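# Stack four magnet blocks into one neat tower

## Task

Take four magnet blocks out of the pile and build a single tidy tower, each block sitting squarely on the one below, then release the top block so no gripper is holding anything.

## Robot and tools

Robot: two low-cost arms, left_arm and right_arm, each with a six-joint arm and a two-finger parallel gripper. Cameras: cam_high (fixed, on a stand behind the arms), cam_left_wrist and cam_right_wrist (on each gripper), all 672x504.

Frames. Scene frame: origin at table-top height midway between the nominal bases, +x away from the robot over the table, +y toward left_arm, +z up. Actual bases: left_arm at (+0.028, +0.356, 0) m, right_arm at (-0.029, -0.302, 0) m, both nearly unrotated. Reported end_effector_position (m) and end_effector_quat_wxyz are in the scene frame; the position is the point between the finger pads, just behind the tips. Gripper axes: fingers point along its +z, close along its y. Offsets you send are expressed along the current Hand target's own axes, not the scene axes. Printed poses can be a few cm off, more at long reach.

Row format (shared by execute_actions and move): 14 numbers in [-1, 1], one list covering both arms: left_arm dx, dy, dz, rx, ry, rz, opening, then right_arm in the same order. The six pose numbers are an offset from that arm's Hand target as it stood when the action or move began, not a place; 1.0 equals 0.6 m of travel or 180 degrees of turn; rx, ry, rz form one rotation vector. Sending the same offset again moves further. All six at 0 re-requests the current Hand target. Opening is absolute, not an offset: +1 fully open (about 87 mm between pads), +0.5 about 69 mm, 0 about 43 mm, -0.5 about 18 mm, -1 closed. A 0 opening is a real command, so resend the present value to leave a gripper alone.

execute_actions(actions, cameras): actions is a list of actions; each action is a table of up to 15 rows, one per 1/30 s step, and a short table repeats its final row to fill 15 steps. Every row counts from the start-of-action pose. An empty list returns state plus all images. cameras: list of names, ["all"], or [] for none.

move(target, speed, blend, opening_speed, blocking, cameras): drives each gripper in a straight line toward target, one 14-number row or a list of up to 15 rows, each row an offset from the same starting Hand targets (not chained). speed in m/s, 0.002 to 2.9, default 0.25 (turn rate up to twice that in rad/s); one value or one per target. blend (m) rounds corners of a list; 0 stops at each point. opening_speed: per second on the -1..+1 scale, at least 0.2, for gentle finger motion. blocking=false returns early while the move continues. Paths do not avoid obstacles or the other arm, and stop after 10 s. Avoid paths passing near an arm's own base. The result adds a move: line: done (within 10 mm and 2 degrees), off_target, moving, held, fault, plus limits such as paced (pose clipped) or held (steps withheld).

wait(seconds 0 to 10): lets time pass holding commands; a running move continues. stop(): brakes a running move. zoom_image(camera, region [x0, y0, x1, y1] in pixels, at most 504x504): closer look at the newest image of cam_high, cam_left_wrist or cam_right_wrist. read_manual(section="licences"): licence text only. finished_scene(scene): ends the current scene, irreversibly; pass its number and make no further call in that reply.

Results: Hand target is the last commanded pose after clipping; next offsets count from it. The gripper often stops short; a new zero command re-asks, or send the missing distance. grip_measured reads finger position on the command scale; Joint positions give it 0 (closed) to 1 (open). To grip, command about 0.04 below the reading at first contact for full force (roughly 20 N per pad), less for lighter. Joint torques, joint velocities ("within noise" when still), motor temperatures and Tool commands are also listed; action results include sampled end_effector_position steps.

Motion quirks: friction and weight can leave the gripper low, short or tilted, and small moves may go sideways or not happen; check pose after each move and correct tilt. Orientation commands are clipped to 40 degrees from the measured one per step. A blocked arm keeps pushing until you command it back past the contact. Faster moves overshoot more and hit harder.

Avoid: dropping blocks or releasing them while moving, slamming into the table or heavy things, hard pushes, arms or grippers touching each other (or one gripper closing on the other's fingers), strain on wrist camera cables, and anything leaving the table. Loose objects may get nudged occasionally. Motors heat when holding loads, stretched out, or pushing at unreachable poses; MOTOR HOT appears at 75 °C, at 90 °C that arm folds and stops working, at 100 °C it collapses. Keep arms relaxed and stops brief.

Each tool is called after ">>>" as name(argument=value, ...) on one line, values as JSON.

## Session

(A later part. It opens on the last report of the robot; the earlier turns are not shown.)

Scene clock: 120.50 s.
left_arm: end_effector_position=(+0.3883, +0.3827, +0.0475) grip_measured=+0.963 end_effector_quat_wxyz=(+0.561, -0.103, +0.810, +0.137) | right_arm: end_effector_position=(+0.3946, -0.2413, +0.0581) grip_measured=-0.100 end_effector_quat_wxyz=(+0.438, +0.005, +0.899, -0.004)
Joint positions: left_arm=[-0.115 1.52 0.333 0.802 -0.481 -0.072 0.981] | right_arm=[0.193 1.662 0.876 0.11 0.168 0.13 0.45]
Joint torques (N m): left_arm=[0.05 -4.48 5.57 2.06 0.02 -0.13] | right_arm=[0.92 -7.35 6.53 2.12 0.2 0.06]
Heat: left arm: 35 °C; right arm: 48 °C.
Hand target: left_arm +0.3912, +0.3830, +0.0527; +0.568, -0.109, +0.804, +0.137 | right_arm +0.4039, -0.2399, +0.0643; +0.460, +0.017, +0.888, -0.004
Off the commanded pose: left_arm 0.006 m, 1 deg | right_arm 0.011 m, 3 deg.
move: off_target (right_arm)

>>> move(target=[[0,0,0,0,0,0,1,0.004,0,0.0029,0,0,0,-0.1],[0,0,0,0,0,0,1,0.004,0,0.0029,0,0,0,-0.42],[0,0,0,0,0,0,1,-0.017,0,-0.012,0,0,0,-0.42]], speed=0.06, opening_speed=0.5, cameras=["cam_right_wrist"])

>>> zoom_image(camera="cam_right_wrist", region=[200, 180, 460, 400])

Scene clock: 124.17 s.
left_arm: end_effector_position=(+0.3883, +0.3827, +0.0475) grip_measured=+0.963 end_effector_quat_wxyz=(+0.561, -0.103, +0.810, +0.137) | right_arm: end_effector_position=(+0.3945, -0.2414, +0.0557) grip_measured=-0.321 end_effector_quat_wxyz=(+0.435, +0.005, +0.900, -0.005)
Joint positions: left_arm=[-0.115 1.52 0.333 0.802 -0.481 -0.072 0.981] | right_arm=[0.193 1.668 0.876 0.111 0.168 0.13 0.34]
Joint torques (N m): left_arm=[0.05 -4.46 5.57 2.06 0.02 -0.14] | right_arm=[0.95 -10.58 8.69 1.56 0.22 0.06]
Heat: left arm: 35 °C; right arm: 47 °C.
Hand target: left_arm +0.3912, +0.3830, +0.0527; +0.568, -0.109, +0.804, +0.137 | right_arm +0.4039, -0.2400, +0.0768; +0.460, +0.017, +0.888, -0.004
Off the commanded pose: left_arm 0.006 m, 1 deg | right_arm 0.023 m, 3 deg.
move: off_target (right_arm); target 2's new opening was sent with right_arm's hand 0.011 m and 3 deg from that target
camera_calibration:
cam_right_wrist: T_world_to_cam=[[-0.00808103, -0.999961, -0.00351028, -0.23832], [-0.999323, 0.00820176, -0.0358618, 0.419466], [0.0358892, 0.0032181, -0.999351, 0.184107], [0, 0, 0, 1]] pos_world=[0.410649, -0.242344, 0.198194]
Images, in order (width x height): cam_right_wrist 672x504.

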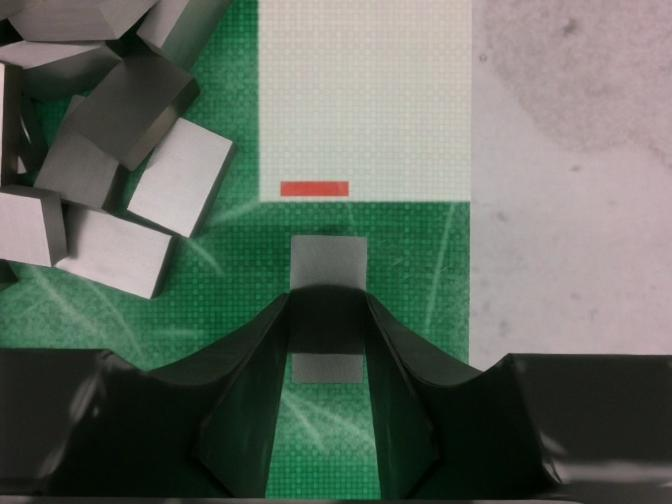

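Scaled by 1.938 from the camera's 672x504 image, which has a finer 960x720 frame.

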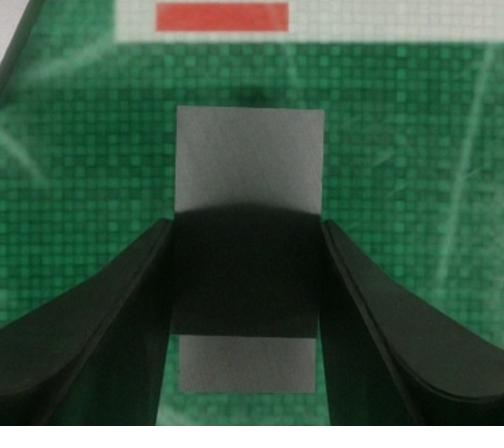

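>>> move(target=[0,0,0,0,0,0,1,0.0127,0,-0.0237,0,0,0,-0.42], speed=0.06, cameras=["cam_right_wrist"])

>>> zoom_image(camera="cam_right_wrist", region=[200, 180, 460, 400])

Scene clock: 125.87 s.
left_arm: end_effector_position=(+0.3883, +0.3827, +0.0475) grip_measured=+0.963 end_effector_quat_wxyz=(+0.561, -0.103, +0.810, +0.137) | right_arm: end_effector_position=(+0.3921, -0.2370, +0.0727) grip_measured=-0.321 end_effector_quat_wxyz=(+0.454, +0.002, +0.891, +0.000)
Joint positions: left_arm=[-0.115 1.52 0.333 0.802 -0.481 -0.072 0.981] | right_arm=[0.206 1.613 0.861 0.111 0.173 0.13 0.34]
Joint torques (N m): left_arm=[0.05 -4.48 5.57 2.06 0.02 -0.14] | right_arm=[0.81 -10.7 5.42 1.52 0.27 0.11]
Heat: left arm: 35 °C; right arm: 47 °C.
Hand target: left_arm +0.3912, +0.3830, +0.0527; +0.568, -0.109, +0.804, +0.137 | right_arm +0.3879, -0.2394, +0.0789; +0.460, +0.017, +0.888, -0.004
Off the commanded pose: left_arm 0.006 m, 1 deg | right_arm 0.008 m, 2 deg.
move: done
camera_calibration:
cam_right_wrist: T_world_to_cam=[[0.00153812, -0.999956, -0.00929521, -0.237226], [-0.997055, -0.00082085, -0.0766827, 0.417548], [0.0766716, 0.00938579, -0.997012, 0.186547], [0, 0, 0, 1]] pos_world=[0.40238, -0.238623, 0.215803]
Images, in order (width x height): cam_right_wrist 672x504.

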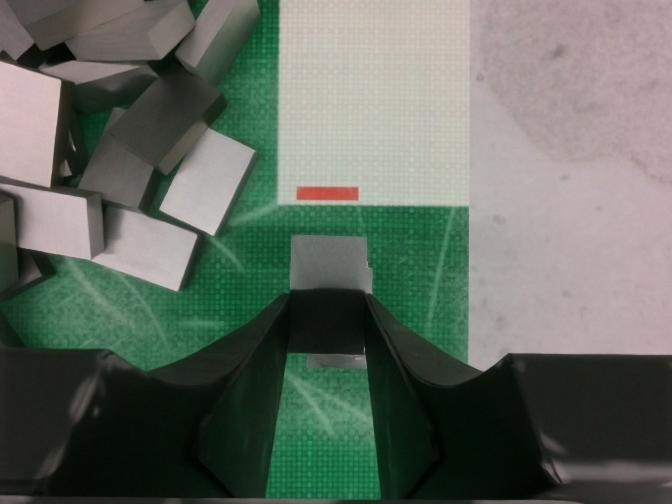

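Scaled by 1.938 from the camera's 672x504 image, which has a finer 960x720 frame.

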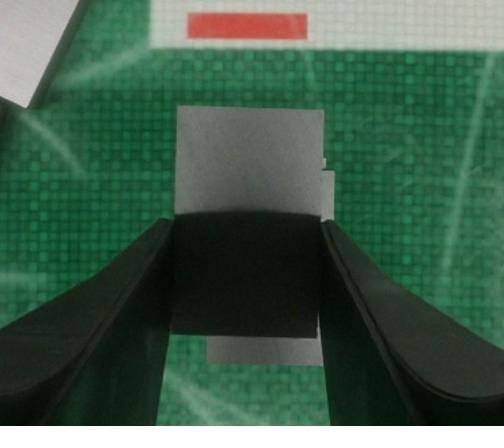

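>>> move(target=[0,0,0,0,0,0,1,0.0233,-0.0067,-0.010,0,0.012,0,-0.42], speed=0.06, cameras=["cam_right_wrist"])

>>> zoom_image(camera="cam_right_wrist", region=[200, 180, 460, 400])

Scene clock: 128.07 s.
left_arm: end_effector_position=(+0.3883, +0.3827, +0.0475) grip_measured=+0.963 end_effector_quat_wxyz=(+0.561, -0.103, +0.810, +0.137) | right_arm: end_effector_position=(+0.3814, -0.2391, +0.0671) grip_measured=-0.321 end_effector_quat_wxyz=(+0.444, +0.003, +0.896, -0.001)
Joint positions: left_arm=[-0.115 1.52 0.333 0.802 -0.481 -0.072 0.981] | right_arm=[0.206 1.591 0.832 0.096 0.173 0.135 0.34]
Joint torques (N m): left_arm=[0.06 -4.48 5.56 2.06 0.02 -0.13] | right_arm=[0.39 -10.59 5.48 1.34 0.17 0.12]
Heat: left arm: 35 °C; right arm: 48 °C.
Hand target: left_arm +0.3912, +0.3830, +0.0527; +0.568, -0.109, +0.804, +0.137 | right_arm +0.3747, -0.2429, +0.0708; +0.443, +0.018, +0.896, -0.004
Off the commanded pose: left_arm 0.006 m, 1 deg | right_arm 0.008 m, 2 deg.
move: done
camera_calibration:
cam_right_wrist: T_world_to_cam=[[-0.00135127, -0.999966, -0.00807951, -0.23839], [-0.998545, 0.00178481, -0.0538946, 0.406072], [0.0539072, 0.00799493, -0.998514, 0.190223], [0, 0, 0, 1]] pos_world=[0.394905, -0.240628, 0.209899]
Images, in order (width x height): cam_right_wrist 672x504.

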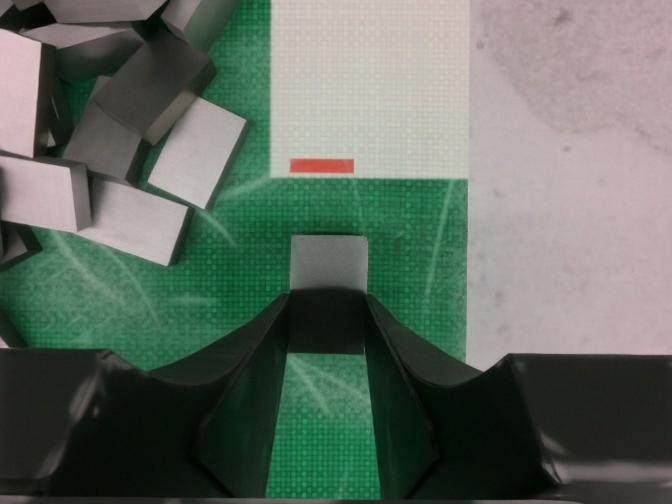

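Scaled by 1.938 from the camera's 672x504 image, which has a finer 960x720 frame.

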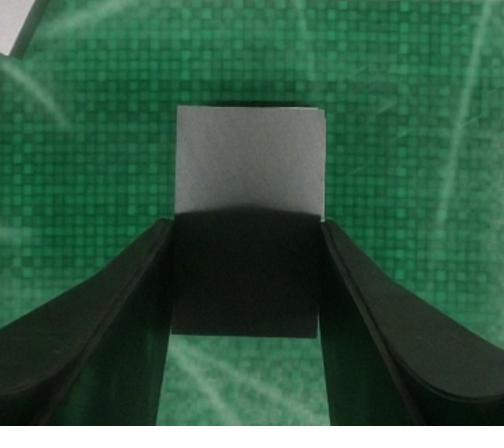

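>>> move(target=[0,0,0,0,0,0,1,0.0142,-0.006,0.017,0,0,0,-0.42], speed=0.05, cameras=["cam_right_wrist"])

>>> zoom_image(camera="cam_right_wrist", region=[200, 180, 460, 400])

Scene clock: 130.10 s.
left_arm: end_effector_position=(+0.3883, +0.3827, +0.0475) grip_measured=+0.963 end_effector_quat_wxyz=(+0.561, -0.103, +0.810, +0.137) | right_arm: end_effector_position=(+0.3748, -0.2445, +0.0582) grip_measured=-0.321 end_effector_quat_wxyz=(+0.433, +0.006, +0.901, -0.005)
Joint positions: left_arm=[-0.115 1.52 0.333 0.802 -0.481 -0.072 0.981] | right_arm=[0.197 1.591 0.808 0.096 0.173 0.135 0.34]
Joint torques (N m): left_arm=[0.05 -4.46 5.57 2.06 0.02 -0.13] | right_arm=[0.05 -6.98 5.45 1.94 0.04 0.07]
Heat: left arm: 35 °C; right arm: 48 °C.
Hand target: left_arm +0.3912, +0.3830, +0.0527; +0.568, -0.109, +0.804, +0.137 | right_arm +0.3776, -0.2465, +0.0579; +0.443, +0.018, +0.896, -0.004
Off the commanded pose: left_arm 0.006 m, 1 deg | right_arm 0.003 m, 2 deg.
move: done
camera_calibration:
cam_right_wrist: T_world_to_cam=[[-0.0110089, -0.999934, -0.00317267, -0.240482], [-0.999452, 0.0111026, -0.0311966, 0.400304], [0.0312298, 0.00282749, -0.999508, 0.188961], [0, 0, 0, 1]] pos_world=[0.391536, -0.245445, 0.200593]
Images, in order (width x height): cam_right_wrist 672x504.

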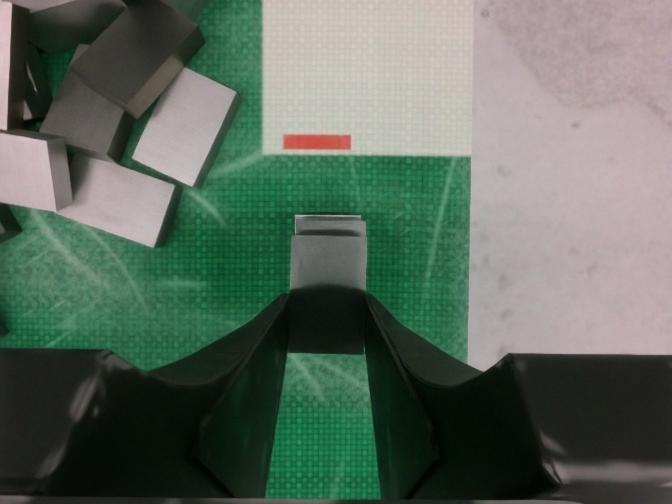

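Scaled by 1.938 from the camera's 672x504 image, which has a finer 960x720 frame.

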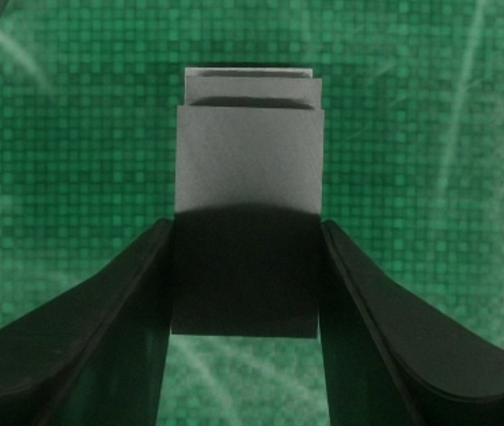

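>>> move(target=[[0,0,0,0,0,0,1,-0.0076,0,0.01,0,0,0,-0.42],[0,0,0,0,0,0,1,0.0,0,0.0155,0,0,0,-0.42]], speed=0.05, cameras=["cam_right_wrist"])

>>> zoom_image(camera="cam_right_wrist", region=[200, 180, 460, 400])

Scene clock: 132.03 s.
left_arm: end_effector_position=(+0.3883, +0.3827, +0.0475) grip_measured=+0.963 end_effector_quat_wxyz=(+0.561, -0.103, +0.810, +0.137) | right_arm: end_effector_position=(+0.3773, -0.2452, +0.0538) grip_measured=-0.321 end_effector_quat_wxyz=(+0.433, +0.008, +0.901, -0.006)
Joint positions: left_arm=[-0.115 1.52 0.333 0.802 -0.481 -0.072 0.981] | right_arm=[0.194 1.61 0.808 0.114 0.173 0.136 0.34]
Joint torques (N m): left_arm=[0.06 -4.46 5.57 2.06 0.02 -0.13] | right_arm=[-0.14 -5.05 6.63 2.03 -0.01 0.04]
Heat: left arm: 35 °C; right arm: 47 °C.
Hand target: left_arm +0.3912, +0.3830, +0.0527; +0.568, -0.109, +0.804, +0.137 | right_arm +0.3850, -0.2467, +0.0522; +0.443, +0.018, +0.896, -0.004
Off the commanded pose: left_arm 0.006 m, 1 deg | right_arm 0.008 m, 2 deg.
move: done
camera_calibration:
cam_right_wrist: T_world_to_cam=[[-0.0150783, -0.999877, -0.004205, -0.239643], [-0.999419, 0.0151997, -0.0305215, 0.403642], [0.0305816, 0.00374234, -0.999525, 0.18497], [0, 0, 0, 1]] pos_world=[0.394137, -0.246441, 0.196194]
Images, in order (width x height): cam_right_wrist 672x504.

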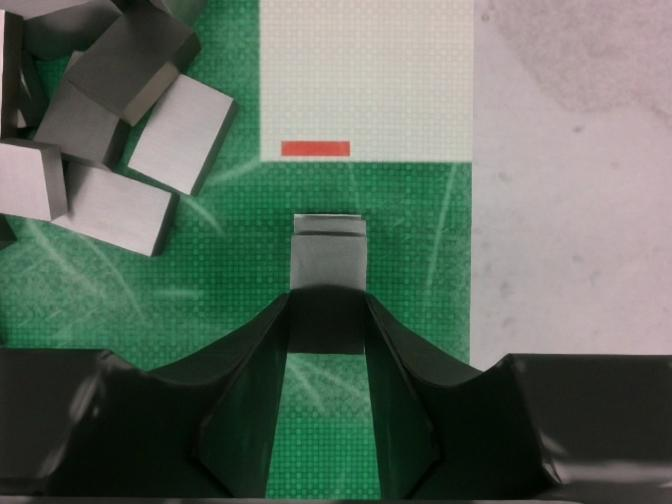

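Scaled by 1.938 from the camera's 672x504 image, which has a finer 960x720 frame.

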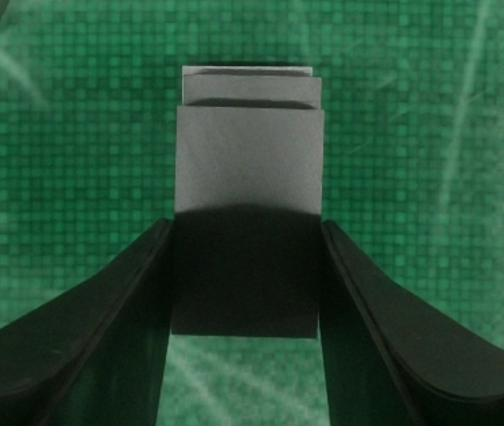

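>>> move(target=[[0,0,0,0,0,0,1,-0.012,0,-0.006,0,0,0,-0.42],[0,0,0,0,0,0,1,-0.024,0,0.009,0,0,0,-0.42]], speed=0.06, cameras=["cam_right_wrist"])

>>> zoom_image(camera="cam_right_wrist", region=[200, 180, 460, 400])

Scene clock: 134.07 s.
left_arm: end_effector_position=(+0.3883, +0.3827, +0.0475) grip_measured=+0.963 end_effector_quat_wxyz=(+0.561, -0.103, +0.810, +0.137) | right_arm: end_effector_position=(+0.3871, -0.2469, +0.0547) grip_measured=-0.321 end_effector_quat_wxyz=(+0.434, +0.013, +0.901, -0.007)
Joint positions: left_arm=[-0.115 1.52 0.333 0.802 -0.481 -0.072 0.981] | right_arm=[0.185 1.642 0.844 0.114 0.173 0.138 0.34]
Joint torques (N m): left_arm=[0.06 -4.48 5.57 2.06 0.02 -0.14] | right_arm=[-0.12 -5.82 9.37 1.59 -0.11 -0.05]
Heat: left arm: 35 °C; right arm: 47 °C.
Hand target: left_arm +0.3912, +0.3830, +0.0527; +0.568, -0.109, +0.804, +0.137 | right_arm +0.3980, -0.2472, +0.0605; +0.443, +0.018, +0.896, -0.004
Off the commanded pose: left_arm 0.006 m, 1 deg | right_arm 0.012 m, 1 deg.
move: off_target (right_arm)
camera_calibration:
cam_right_wrist: T_world_to_cam=[[-0.0248007, -0.999674, -0.00612069, -0.237245], [-0.999114, 0.0249942, -0.0338701, 0.415887], [0.034012, 0.00527527, -0.999408, 0.184571], [0, 0, 0, 1]] pos_world=[0.403357, -0.248536, 0.197096]
Images, in order (width x height): cam_right_wrist 672x504.

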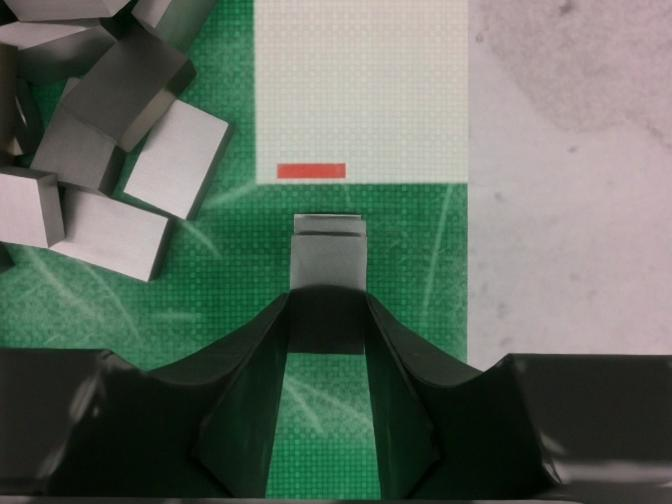

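Scaled by 1.938 from the camera's 672x504 image, which has a finer 960x720 frame.

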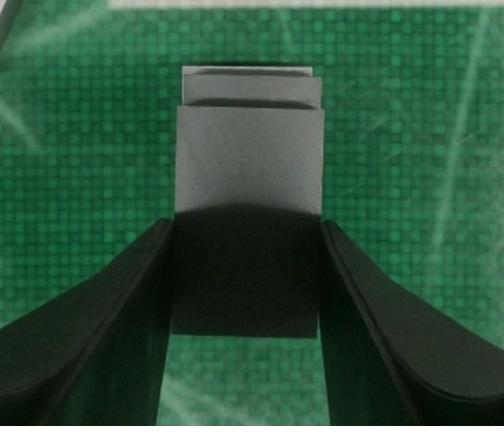

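>>> move(target=[0,0,0,0,0,0,1,-0.02,0,-0.014,0,0,0,-0.42], speed=0.08, cameras=["cam_right_wrist"])

>>> zoom_image(camera="cam_right_wrist", region=[200, 180, 460, 400])

Scene clock: 135.73 s.
left_arm: end_effector_position=(+0.3883, +0.3827, +0.0475) grip_measured=+0.963 end_effector_quat_wxyz=(+0.561, -0.103, +0.810, +0.137) | right_arm: end_effector_position=(+0.3869, -0.2486, +0.0564) grip_measured=-0.321 end_effector_quat_wxyz=(+0.428, +0.014, +0.904, -0.009)
Joint positions: left_arm=[-0.115 1.52 0.333 0.802 -0.481 -0.072 0.981] | right_arm=[0.181 1.642 0.863 0.079 0.173 0.138 0.34]
Joint torques (N m): left_arm=[0.03 -4.46 5.57 2.06 0.02 -0.14] | right_arm=[0.05 -8.85 10.71 1.33 -0.11 -0.03]
Heat: left arm: 35 °C; right arm: 46 °C.
Hand target: left_arm +0.3912, +0.3830, +0.0527; +0.568, -0.109, +0.804, +0.137 | right_arm +0.3986, -0.2474, +0.0751; +0.443, +0.018, +0.896, -0.004
Off the commanded pose: left_arm 0.006 m, 1 deg | right_arm 0.022 m, 2 deg.
move: off_target (right_arm)
camera_calibration:
cam_right_wrist: T_world_to_cam=[[-0.028656, -0.999585, -0.00282714, -0.237563], [-0.999411, 0.0287042, -0.0187883, 0.416072], [0.0188617, 0.00228708, -0.999819, 0.191482], [0, 0, 0, 1]] pos_world=[0.405408, -0.249846, 0.198593]
Images, in order (width x height): cam_right_wrist 672x504.

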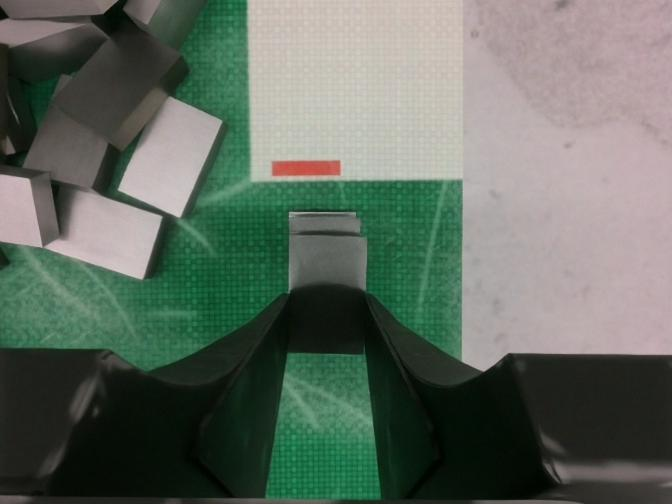

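Scaled by 1.938 from the camera's 672x504 image, which has a finer 960x720 frame.

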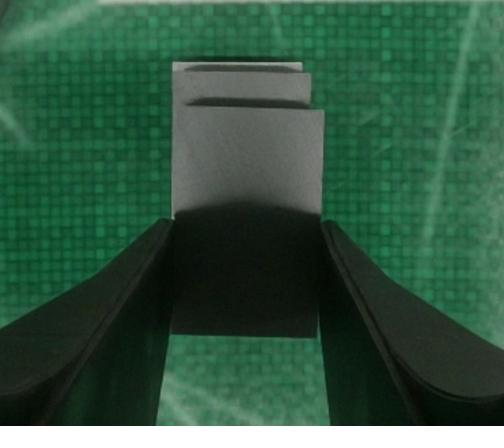

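>>> move(target=[0,0,0,0,0,0,1,-0.026,0.004,-0.006,0,-0.01,0,-0.42], speed=0.08, cameras=["cam_right_wrist"])

>>> zoom_image(camera="cam_right_wrist", region=[200, 180, 460, 400])

Scene clock: 137.27 s.
left_arm: end_effector_position=(+0.3883, +0.3827, +0.0475) grip_measured=+0.963 end_effector_quat_wxyz=(+0.561, -0.103, +0.810, +0.137) | right_arm: end_effector_position=(+0.3938, -0.2473, +0.0654) grip_measured=-0.321 end_effector_quat_wxyz=(+0.436, +0.015, +0.900, -0.008)
Joint positions: left_arm=[-0.115 1.52 0.333 0.802 -0.481 -0.072 0.981] | right_arm=[0.181 1.642 0.891 0.07 0.173 0.138 0.34]
Joint torques (N m): left_arm=[0.05 -4.46 5.56 2.06 0.02 -0.14] | right_arm=[0.51 -10.24 10.78 1.32 -0.01 -0.06]
Heat: left arm: 35 °C; right arm: 46 °C.
Hand target: left_arm +0.3912, +0.3830, +0.0527; +0.568, -0.109, +0.804, +0.137 | right_arm +0.4053, -0.2454, +0.0897; +0.457, +0.017, +0.889, -0.004
Off the commanded pose: left_arm 0.006 m, 1 deg | right_arm 0.027 m, 3 deg.
move: off_target (right_arm)
camera_calibration:
cam_right_wrist: T_world_to_cam=[[-0.0285609, -0.999569, -0.00674277, -0.235824], [-0.998912, 0.0287896, -0.0366844, 0.42402], [0.0368627, 0.0056877, -0.999304, 0.194067], [0, 0, 0, 1]] pos_world=[0.40967, -0.249034, 0.207897]
Images, in order (width x height): cam_right_wrist 672x504.

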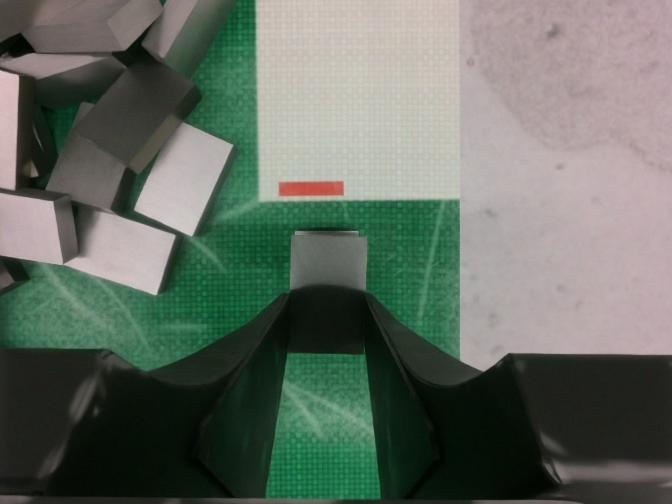

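Scaled by 1.938 from the camera's 672x504 image, which has a finer 960x720 frame.

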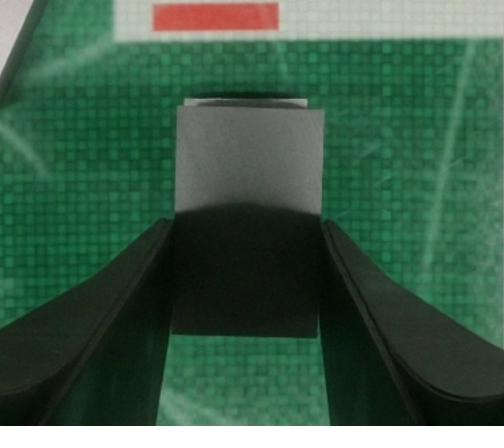

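>>> move(target=[0,0,0,0,0,0,1,0.0078,0.002,0.0125,0,0,0,-0.42], speed=0.06, cameras=["cam_right_wrist"])

>>> zoom_image(camera="cam_right_wrist", region=[200, 180, 460, 400])

Scene clock: 139.33 s.
left_arm: end_effector_position=(+0.3883, +0.3827, +0.0475) grip_measured=+0.963 end_effector_quat_wxyz=(+0.561, -0.103, +0.810, +0.137) | right_arm: end_effector_position=(+0.3938, -0.2473, +0.0654) grip_measured=-0.321 end_effector_quat_wxyz=(+0.436, +0.015, +0.900, -0.008)
Joint positions: left_arm=[-0.115 1.52 0.333 0.802 -0.481 -0.072 0.981] | right_arm=[0.181 1.642 0.891 0.07 0.173 0.138 0.34]
Joint torques (N m): left_arm=[0.05 -4.46 5.56 2.06 0.02 -0.13] | right_arm=[0.68 -7.53 10.35 1.63 0 -0.06]
Heat: left arm: 35 °C; right arm: 46 °C.
Hand target: left_arm +0.3912, +0.3830, +0.0527; +0.568, -0.109, +0.804, +0.137 | right_arm +0.4087, -0.2442, +0.0816; +0.457, +0.017, +0.889, -0.004
Off the commanded pose: left_arm 0.006 m, 1 deg | right_arm 0.022 m, 3 deg.
move: off_target (right_arm)
camera_calibration:
cam_right_wrist: T_world_to_cam=[[-0.0285609, -0.999569, -0.00674277, -0.235824], [-0.998912, 0.0287896, -0.0366844, 0.42402], [0.0368627, 0.0056877, -0.999304, 0.194067], [0, 0, 0, 1]] pos_world=[0.40967, -0.249034, 0.207897]
Images, in order (width x height): cam_right_wrist 672x504.

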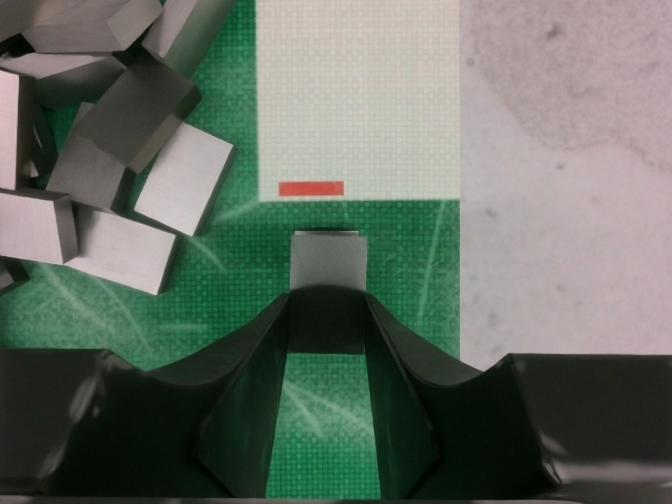

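Scaled by 1.938 from the camera's 672x504 image, which has a finer 960x720 frame.

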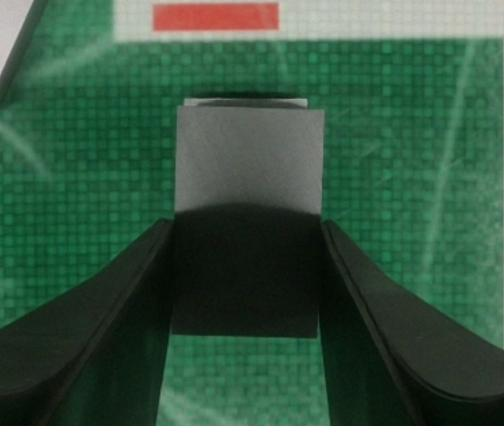

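>>> move(target=[0,0,0,0,0,0,1,0.0098,0.001,0.0155,0,0,0,-0.42], speed=0.06, cameras=["cam_right_wrist"])

>>> zoom_image(camera="cam_right_wrist", region=[200, 180, 460, 400])

Scene clock: 140.67 s.
left_arm: end_effector_position=(+0.3883, +0.3827, +0.0475) grip_measured=+0.963 end_effector_quat_wxyz=(+0.561, -0.103, +0.810, +0.137) | right_arm: end_effector_position=(+0.3924, -0.2475, +0.0552) grip_measured=-0.321 end_effector_quat_wxyz=(+0.425, +0.014, +0.905, -0.010)
Joint positions: left_arm=[-0.115 1.52 0.333 0.802 -0.481 -0.072 0.981] | right_arm=[0.181 1.667 0.891 0.07 0.173 0.138 0.34]
Joint torques (N m): left_arm=[0.05 -4.46 5.57 2.06 0.02 -0.14] | right_arm=[0.57 -6.84 9.55 2.07 0.02 -0.06]
Heat: left arm: 35 °C; right arm: 46 °C.
Hand target: left_arm +0.3912, +0.3830, +0.0527; +0.568, -0.109, +0.804, +0.137 | right_arm +0.4129, -0.2437, +0.0713; +0.457, +0.017, +0.889, -0.004
Off the commanded pose: left_arm 0.006 m, 1 deg | right_arm 0.026 m, 4 deg.
move: off_target (right_arm)
camera_calibration:
cam_right_wrist: T_world_to_cam=[[-0.0286951, -0.999587, -0.00133266, -0.236465], [-0.999515, 0.0287091, -0.0120281, 0.421197], [0.0120614, 0.000986863, -0.999927, 0.192555], [0, 0, 0, 1]] pos_world=[0.411885, -0.24865, 0.197292]
Images, in order (width x height): cam_right_wrist 672x504.

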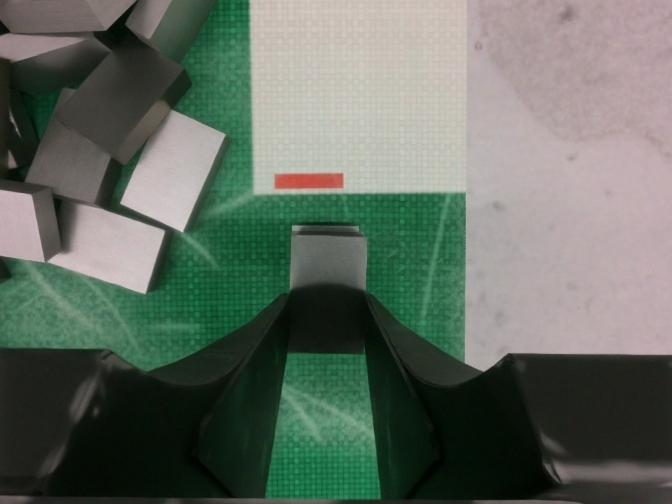

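Scaled by 1.938 from the camera's 672x504 image, which has a finer 960x720 frame.

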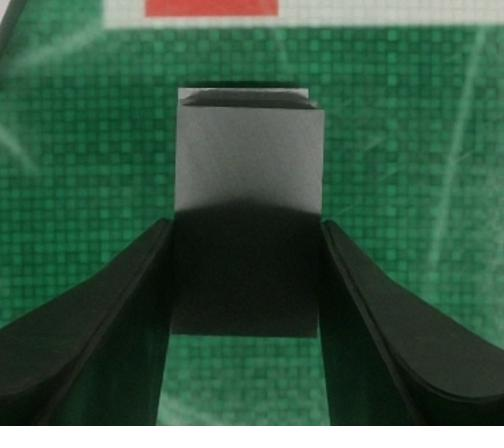

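>>> move(target=[0,0,0,0,0,0,1,0.002,0,0.0115,0,-0.015,0,-0.42], speed=0.05, cameras=["cam_right_wrist"])

>>> zoom_image(camera="cam_right_wrist", region=[200, 180, 460, 400])

Scene clock: 142.40 s.
left_arm: end_effector_position=(+0.3883, +0.3827, +0.0475) grip_measured=+0.963 end_effector_quat_wxyz=(+0.561, -0.103, +0.810, +0.137) | right_arm: end_effector_position=(+0.4051, -0.2453, +0.0569) grip_measured=-0.321 end_effector_quat_wxyz=(+0.446, +0.015, +0.895, -0.006)
Joint positions: left_arm=[-0.115 1.52 0.333 0.802 -0.481 -0.072 0.981] | right_arm=[0.181 1.694 0.891 0.147 0.173 0.135 0.34]
Joint torques (N m): left_arm=[0.05 -4.46 5.56 2.06 0.02 -0.13] | right_arm=[0.68 -7.71 6.15 2.43 0.06 -0.12]
Heat: left arm: 35 °C; right arm: 46 °C.
Hand target: left_arm +0.3912, +0.3830, +0.0527; +0.568, -0.109, +0.804, +0.137 | right_arm +0.4178, -0.2438, +0.0663; +0.478, +0.017, +0.878, -0.004
Off the commanded pose: left_arm 0.006 m, 1 deg | right_arm 0.016 m, 4 deg.
move: off_target (right_arm)
camera_calibration:
cam_right_wrist: T_world_to_cam=[[-0.0264568, -0.999605, -0.00950322, -0.234281], [-0.997803, 0.0269844, -0.0605121, 0.43549], [0.0607446, 0.00788138, -0.998122, 0.175905], [0, 0, 0, 1]] pos_world=[0.417649, -0.247327, 0.199701]
Images, in order (width x height): cam_right_wrist 672x504.

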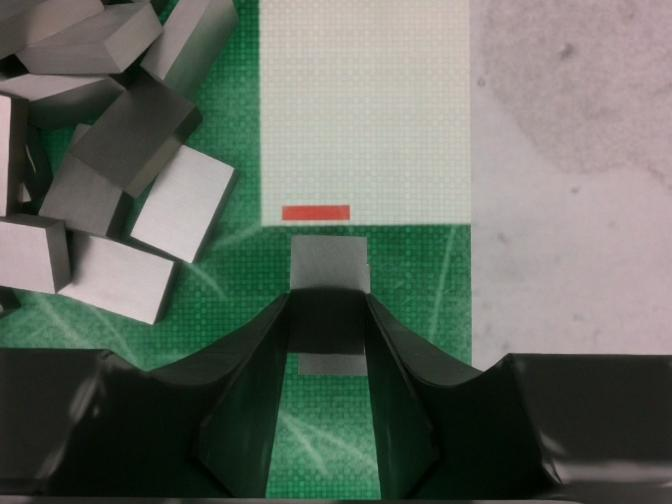

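Scaled by 1.938 from the camera's 672x504 image, which has a finer 960x720 frame.

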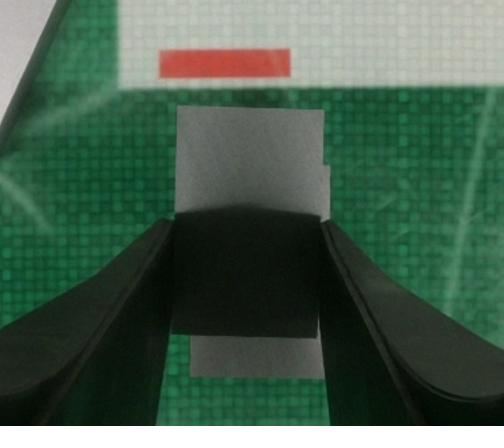

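>>> move(target=[0,0,0,0,0,0,1,0.0109,-0.0033,-0.0168,0,0,0,-0.42], speed=0.05, cameras=["cam_right_wrist"])

>>> zoom_image(camera="cam_right_wrist", region=[200, 180, 460, 400])

Scene clock: 145.77 s.
left_arm: end_effector_position=(+0.3883, +0.3827, +0.0475) grip_measured=+0.963 end_effector_quat_wxyz=(+0.561, -0.103, +0.810, +0.137) | right_arm: end_effector_position=(+0.4034, -0.2456, +0.0564) grip_measured=-0.321 end_effector_quat_wxyz=(+0.456, +0.016, +0.890, -0.004)
Joint positions: left_arm=[-0.115 1.52 0.333 0.802 -0.481 -0.072 0.981] | right_arm=[0.181 1.683 0.858 0.191 0.173 0.135 0.34]
Joint torques (N m): left_arm=[0.06 -4.46 5.56 2.06 0.01 -0.13] | right_arm=[0.81 -10.48 4.81 2.08 0.11 -0.13]
Heat: left arm: 35 °C; right arm: 46 °C.
Hand target: left_arm +0.3912, +0.3830, +0.0527; +0.568, -0.109, +0.804, +0.137 | right_arm +0.4057, -0.2454, +0.0663; +0.478, +0.017, +0.878, -0.004
Off the commanded pose: left_arm 0.006 m, 1 deg | right_arm 0.010 m, 3 deg.
move: off_target (right_arm)
camera_calibration:
cam_right_wrist: T_world_to_cam=[[-0.0262782, -0.999552, -0.0142991, -0.234404], [-0.996232, 0.0273682, -0.0822935, 0.434372], [0.082648, 0.0120827, -0.996506, 0.1676], [0, 0, 0, 1]] pos_world=[0.412724, -0.248212, 0.199409]
Images, in order (width x height): cam_right_wrist 672x504.

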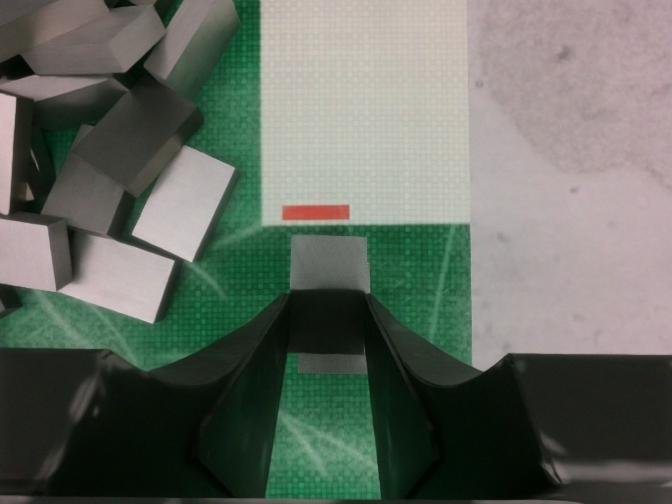

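Scaled by 1.938 from the camera's 672x504 image, which has a finer 960x720 frame.

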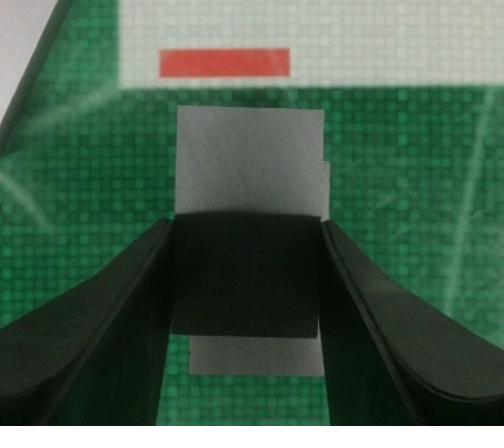

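>>> move(target=[0,0,0,0,0,0,1,0.001,-0.001,-0.010,0,0.022,0,-0.42], speed=0.05, cameras=["cam_right_wrist"])

>>> zoom_image(camera="cam_right_wrist", region=[200, 180, 460, 400])

Scene clock: 147.57 s.
left_arm: end_effector_position=(+0.3883, +0.3827, +0.0475) grip_measured=+0.963 end_effector_quat_wxyz=(+0.561, -0.103, +0.810, +0.137) | right_arm: end_effector_position=(+0.3977, -0.2467, +0.0554) grip_measured=-0.321 end_effector_quat_wxyz=(+0.445, +0.015, +0.895, -0.006)
Joint positions: left_arm=[-0.115 1.52 0.333 0.802 -0.481 -0.072 0.981] | right_arm=[0.181 1.672 0.861 0.151 0.173 0.135 0.34]
Joint torques (N m): left_arm=[0.03 -4.46 5.57 2.06 0.02 -0.13] | right_arm=[0.5 -10.19 9.37 1.04 -0.07 -0.05]
Motor temperatures (°C): left_arm=[28 33 35 35 26 29 28] | right_arm=[27 45 44 38 27 26 30]
Heat: left arm: 35 °C; right arm: 45 °C.
Hand target: left_arm +0.3912, +0.3830, +0.0527; +0.568, -0.109, +0.804, +0.137 | right_arm +0.4003, -0.2458, +0.0690; +0.447, +0.018, +0.894, -0.004
Off the commanded pose: left_arm 0.006 m, 1 deg | right_arm 0.014 m, 1 deg.
move: off_target (right_arm)
camera_calibration:
cam_right_wrist: T_world_to_cam=[[-0.0265216, -0.999609, -0.00882503, -0.235892], [-0.997979, 0.0269862, -0.0575278, 0.427921], [0.0577435, 0.00728147, -0.998305, 0.175963], [0, 0, 0, 1]] pos_world=[0.410639, -0.248629, 0.1982]
Images, in order (width x height): cam_right_wrist 672x504.

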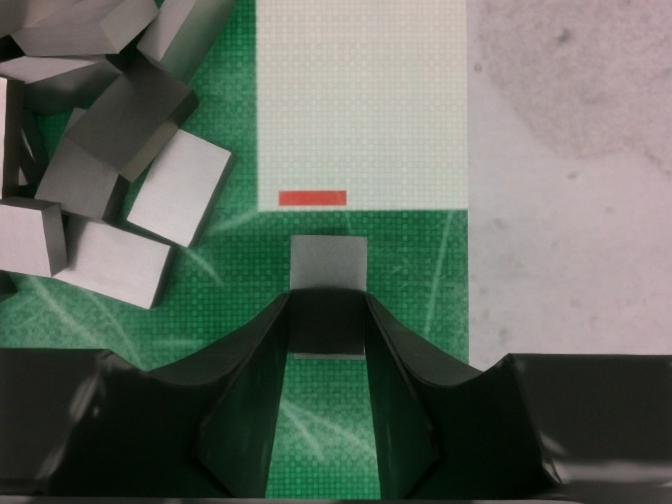

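Scaled by 1.938 from the camera's 672x504 image, which has a finer 960x720 frame.

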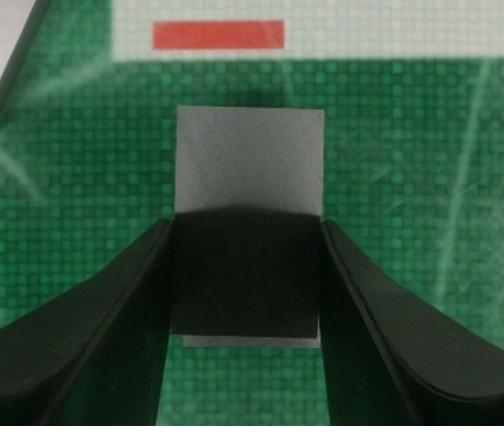

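>>> move(target=[0,0,0,0,0,0,1,0.0081,0,-0.0106,0,0.003,0,-0.42], speed=0.05, cameras=["cam_right_wrist"])

>>> zoom_image(camera="cam_right_wrist", region=[200, 180, 460, 400])

Scene clock: 148.87 s.
left_arm: end_effector_position=(+0.3883, +0.3827, +0.0475) grip_measured=+0.963 end_effector_quat_wxyz=(+0.561, -0.103, +0.810, +0.137) | right_arm: end_effector_position=(+0.3919, -0.2478, +0.0558) grip_measured=-0.321 end_effector_quat_wxyz=(+0.436, +0.014, +0.900, -0.008)
Joint positions: left_arm=[-0.115 1.52 0.333 0.802 -0.481 -0.072 0.981] | right_arm=[0.181 1.655 0.861 0.114 0.173 0.135 0.34]
Joint torques (N m): left_arm=[0.05 -4.48 5.56 2.06 0.02 -0.14] | right_arm=[0.79 -10.92 7.79 1.26 -0.02 0.02]
Heat: left arm: 35 °C; right arm: 45 °C.
Hand target: left_arm +0.3912, +0.3830, +0.0527; +0.568, -0.109, +0.804, +0.137 | right_arm +0.3923, -0.2455, +0.0690; +0.443, +0.018, +0.896, -0.004
Off the commanded pose: left_arm 0.006 m, 1 deg | right_arm 0.013 m, 1 deg.
move: off_target (right_arm)
camera_calibration:
cam_right_wrist: T_world_to_cam=[[-0.0266441, -0.999634, -0.00458829, -0.237275], [-0.998932, 0.0267981, -0.0376298, 0.421478], [0.037739, 0.00358078, -0.999281, 0.183755], [0, 0, 0, 1]] pos_world=[0.407771, -0.249141, 0.198395]
Images, in order (width x height): cam_right_wrist 672x504.

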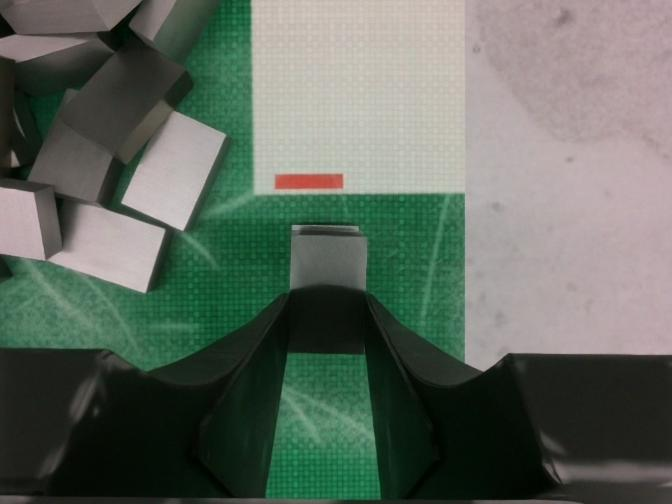

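Scaled by 1.938 from the camera's 672x504 image, which has a finer 960x720 frame.

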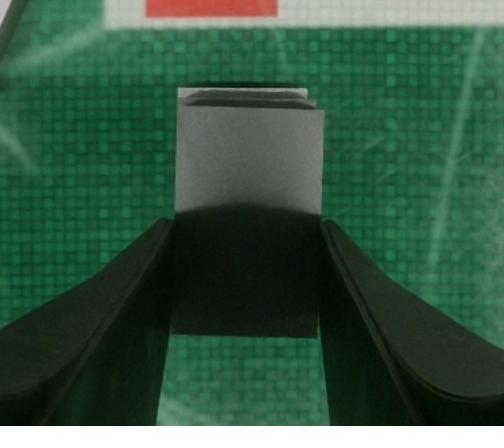

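>>> move(target=[[0,0,0,0,0,0,1,0.0112,0,0.0127,0,0,0,-0.42],[0,0,0,0,0,0,1,0.0112,0,0.0127,0,0,0,-0.1]], speed=0.05, opening_speed=0.4, cameras=["cam_right_wrist"])

>>> zoom_image(camera="cam_right_wrist", region=[200, 180, 460, 400])

Scene clock: 151.57 s.
left_arm: end_effector_position=(+0.3883, +0.3827, +0.0475) grip_measured=+0.963 end_effector_quat_wxyz=(+0.561, -0.103, +0.810, +0.137) | right_arm: end_effector_position=(+0.3919, -0.2478, +0.0558) grip_measured=-0.100 end_effector_quat_wxyz=(+0.436, +0.014, +0.900, -0.008)
Joint positions: left_arm=[-0.115 1.52 0.333 0.802 -0.481 -0.072 0.981] | right_arm=[0.181 1.655 0.861 0.114 0.173 0.135 0.45]
Joint torques (N m): left_arm=[0.05 -4.46 5.56 2.06 0.02 -0.13] | right_arm=[0.81 -8.14 6.58 1.72 -0.05 -0.02]
Heat: left arm: 35 °C; right arm: 45 °C.
Hand target: left_arm +0.3912, +0.3830, +0.0527; +0.568, -0.109, +0.804, +0.137 | right_arm +0.3943, -0.2455, +0.0590; +0.443, +0.018, +0.896, -0.004
Off the commanded pose: left_arm 0.006 m, 1 deg | right_arm 0.005 m, 1 deg.
move: done
camera_calibration:
cam_right_wrist: T_world_to_cam=[[-0.0266441, -0.999634, -0.00458829, -0.237275], [-0.998932, 0.0267981, -0.0376298, 0.421478], [0.037739, 0.00358078, -0.999281, 0.183755], [0, 0, 0, 1]] pos_world=[0.407771, -0.249141, 0.198395]
Images, in order (width x height): cam_right_wrist 672x504.

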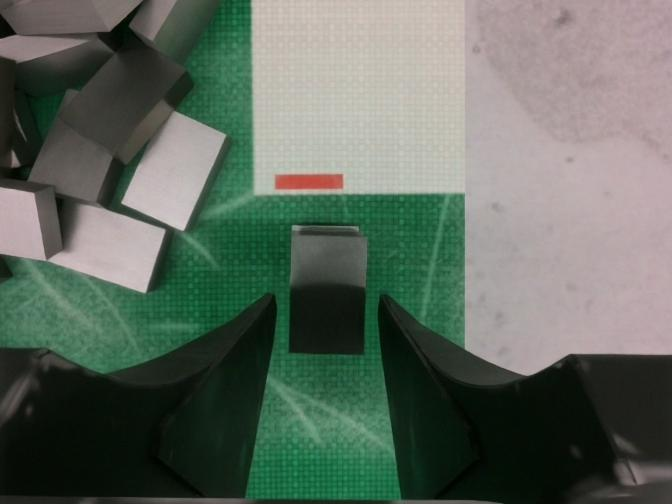

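Scaled by 1.938 from the camera's 672x504 image, which has a finer 960x720 frame.

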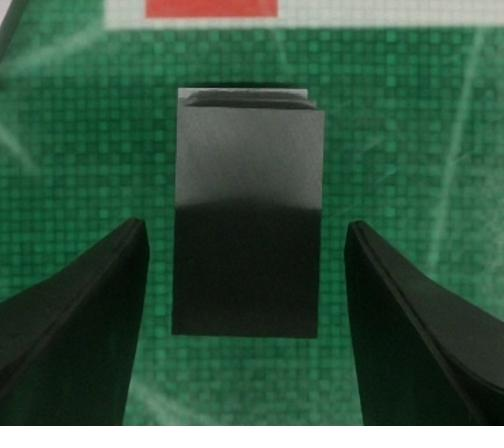

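>>> move(target=[[0,0,0,0,0,0,1,-0.07,0,-0.06,0,0,0,-0.1],[0,0,0,0,0,0,1,-0.094,0.23,-0.0825,0,0,0,0.3]], speed=[0.15,0.35], blend=[0.02,0], cameras=["cam_right_wrist"])

>>> zoom_image(camera="cam_right_wrist", region=[80, 40, 480, 340])

Scene clock: 156.23 s.
left_arm: end_effector_position=(+0.3883, +0.3827, +0.0475) grip_measured=+0.963 end_effector_quat_wxyz=(+0.561, -0.103, +0.810, +0.137) | right_arm: end_effector_position=(+0.3867, -0.1057, +0.1234) grip_measured=+0.300 end_effector_quat_wxyz=(+0.435, -0.002, +0.900, +0.002)
Joint positions: left_arm=[-0.115 1.52 0.333 0.802 -0.481 -0.072 0.981] | right_arm=[0.566 1.73 1.256 -0.278 0.432 0.377 0.65]
Joint torques (N m): left_arm=[0.05 -4.48 5.57 2.06 0.02 -0.14] | right_arm=[0.14 -8.53 11.15 1.1 0.42 0.12]
Heat: left arm: 35 °C; right arm: 45 °C.
Hand target: left_arm +0.3912, +0.3830, +0.0527; +0.568, -0.109, +0.804, +0.137 | right_arm +0.3939, -0.1080, +0.1349; +0.443, +0.017, +0.896, -0.004
Off the commanded pose: left_arm 0.006 m, 1 deg | right_arm 0.014 m, 3 deg.
move: off_target (right_arm); target 2's new opening was sent with right_arm's hand 0.014 m and 3 deg from that target
camera_calibration:
cam_right_wrist: T_world_to_cam=[[0.0113837, -0.999887, -0.00984559, -0.109177], [-0.999293, -0.011023, -0.0359448, 0.410923], [0.0358322, 0.0102478, -0.999305, 0.252379], [0, 0, 0, 1]] pos_world=[0.402832, -0.107221, 0.265899]
Images, in order (width x height): cam_right_wrist 672x504.

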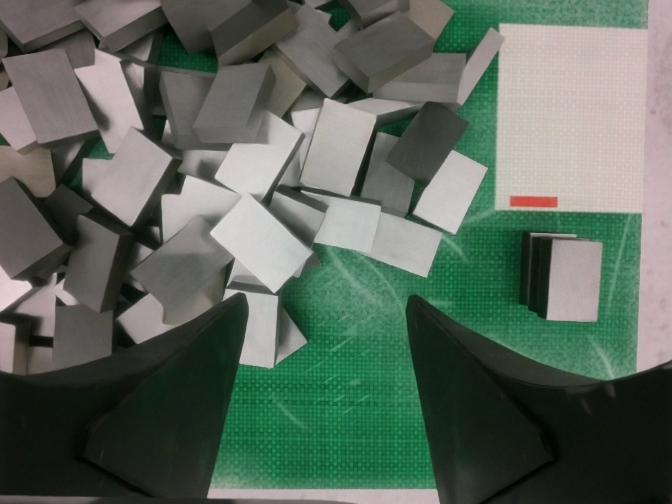

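Scaled by 1.260 from the camera's 672x504 image, which has a finer 960x720 frame.

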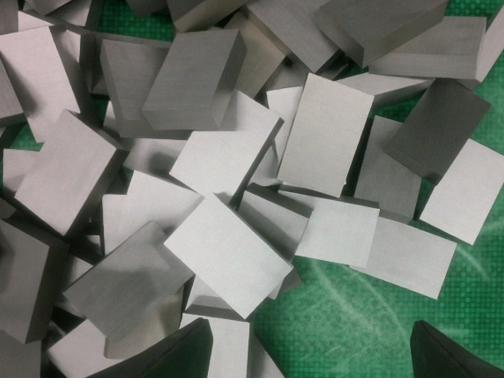

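>>> move(target=[0,0,0,0,0,0,1,0.095,0,0.062,-0.2295,0.002,-0.175,0.1], speed=0.3, cameras=["cam_right_wrist"])

>>> zoom_image(camera="cam_right_wrist", region=[150, 100, 510, 370])

Scene clock: 160.33 s.
left_arm: end_effector_position=(+0.3883, +0.3827, +0.0475) grip_measured=+0.963 end_effector_quat_wxyz=(+0.561, -0.103, +0.810, +0.137) | right_arm: end_effector_position=(+0.3809, -0.1128, +0.0602) grip_measured=+0.100 end_effector_quat_wxyz=(+0.380, -0.362, +0.831, +0.184)
Joint positions: left_arm=[-0.115 1.52 0.333 0.802 -0.481 -0.072 0.981] | right_arm=[0.297 1.798 1.09 -0.073 -0.418 -0.342 0.55]
Joint torques (N m): left_arm=[0.06 -4.46 5.56 2.06 0.02 -0.13] | right_arm=[0.16 -8.69 7.3 1.85 -0.56 -0.19]
Heat: left arm: 35 °C; right arm: 45 °C.
Hand target: left_arm +0.3912, +0.3830, +0.0527; +0.568, -0.109, +0.804, +0.137 | right_arm +0.3890, -0.1073, +0.0671; +0.401, -0.377, +0.813, +0.191
Off the commanded pose: left_arm 0.006 m, 1 deg | right_arm 0.012 m, 4 deg.
move: off_target (right_arm)
camera_calibration:
cam_right_wrist: T_world_to_cam=[[0.74479, -0.666224, -0.0378495, -0.356872], [-0.666877, -0.745137, -0.00673536, 0.191575], [-0.0237158, 0.0302574, -0.999261, 0.214401], [0, 0, 0, 1]] pos_world=[0.398636, -0.101494, 0.202025]
Images, in order (width x height): cam_right_wrist 672x504.

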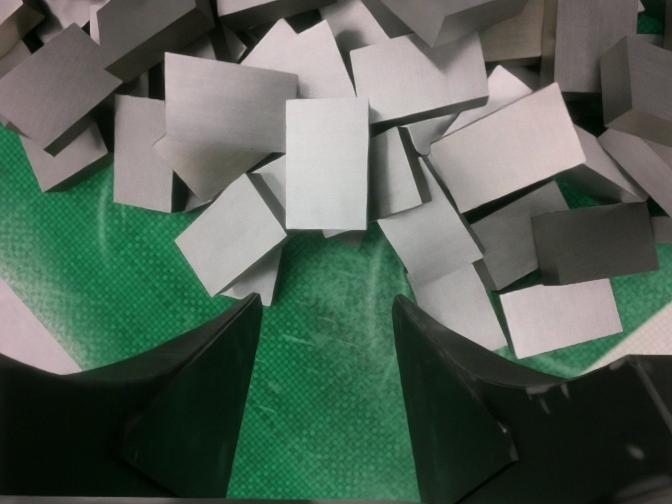

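Scaled by 1.400 from the camera's 672x504 image, which has a finer 960x720 frame.

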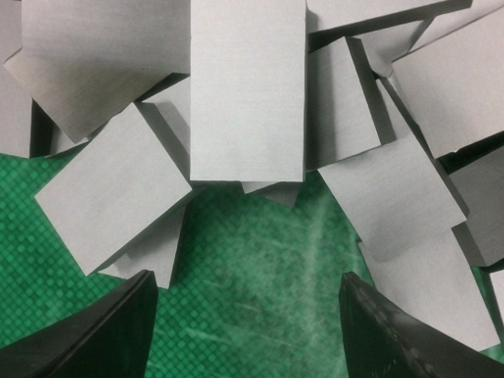

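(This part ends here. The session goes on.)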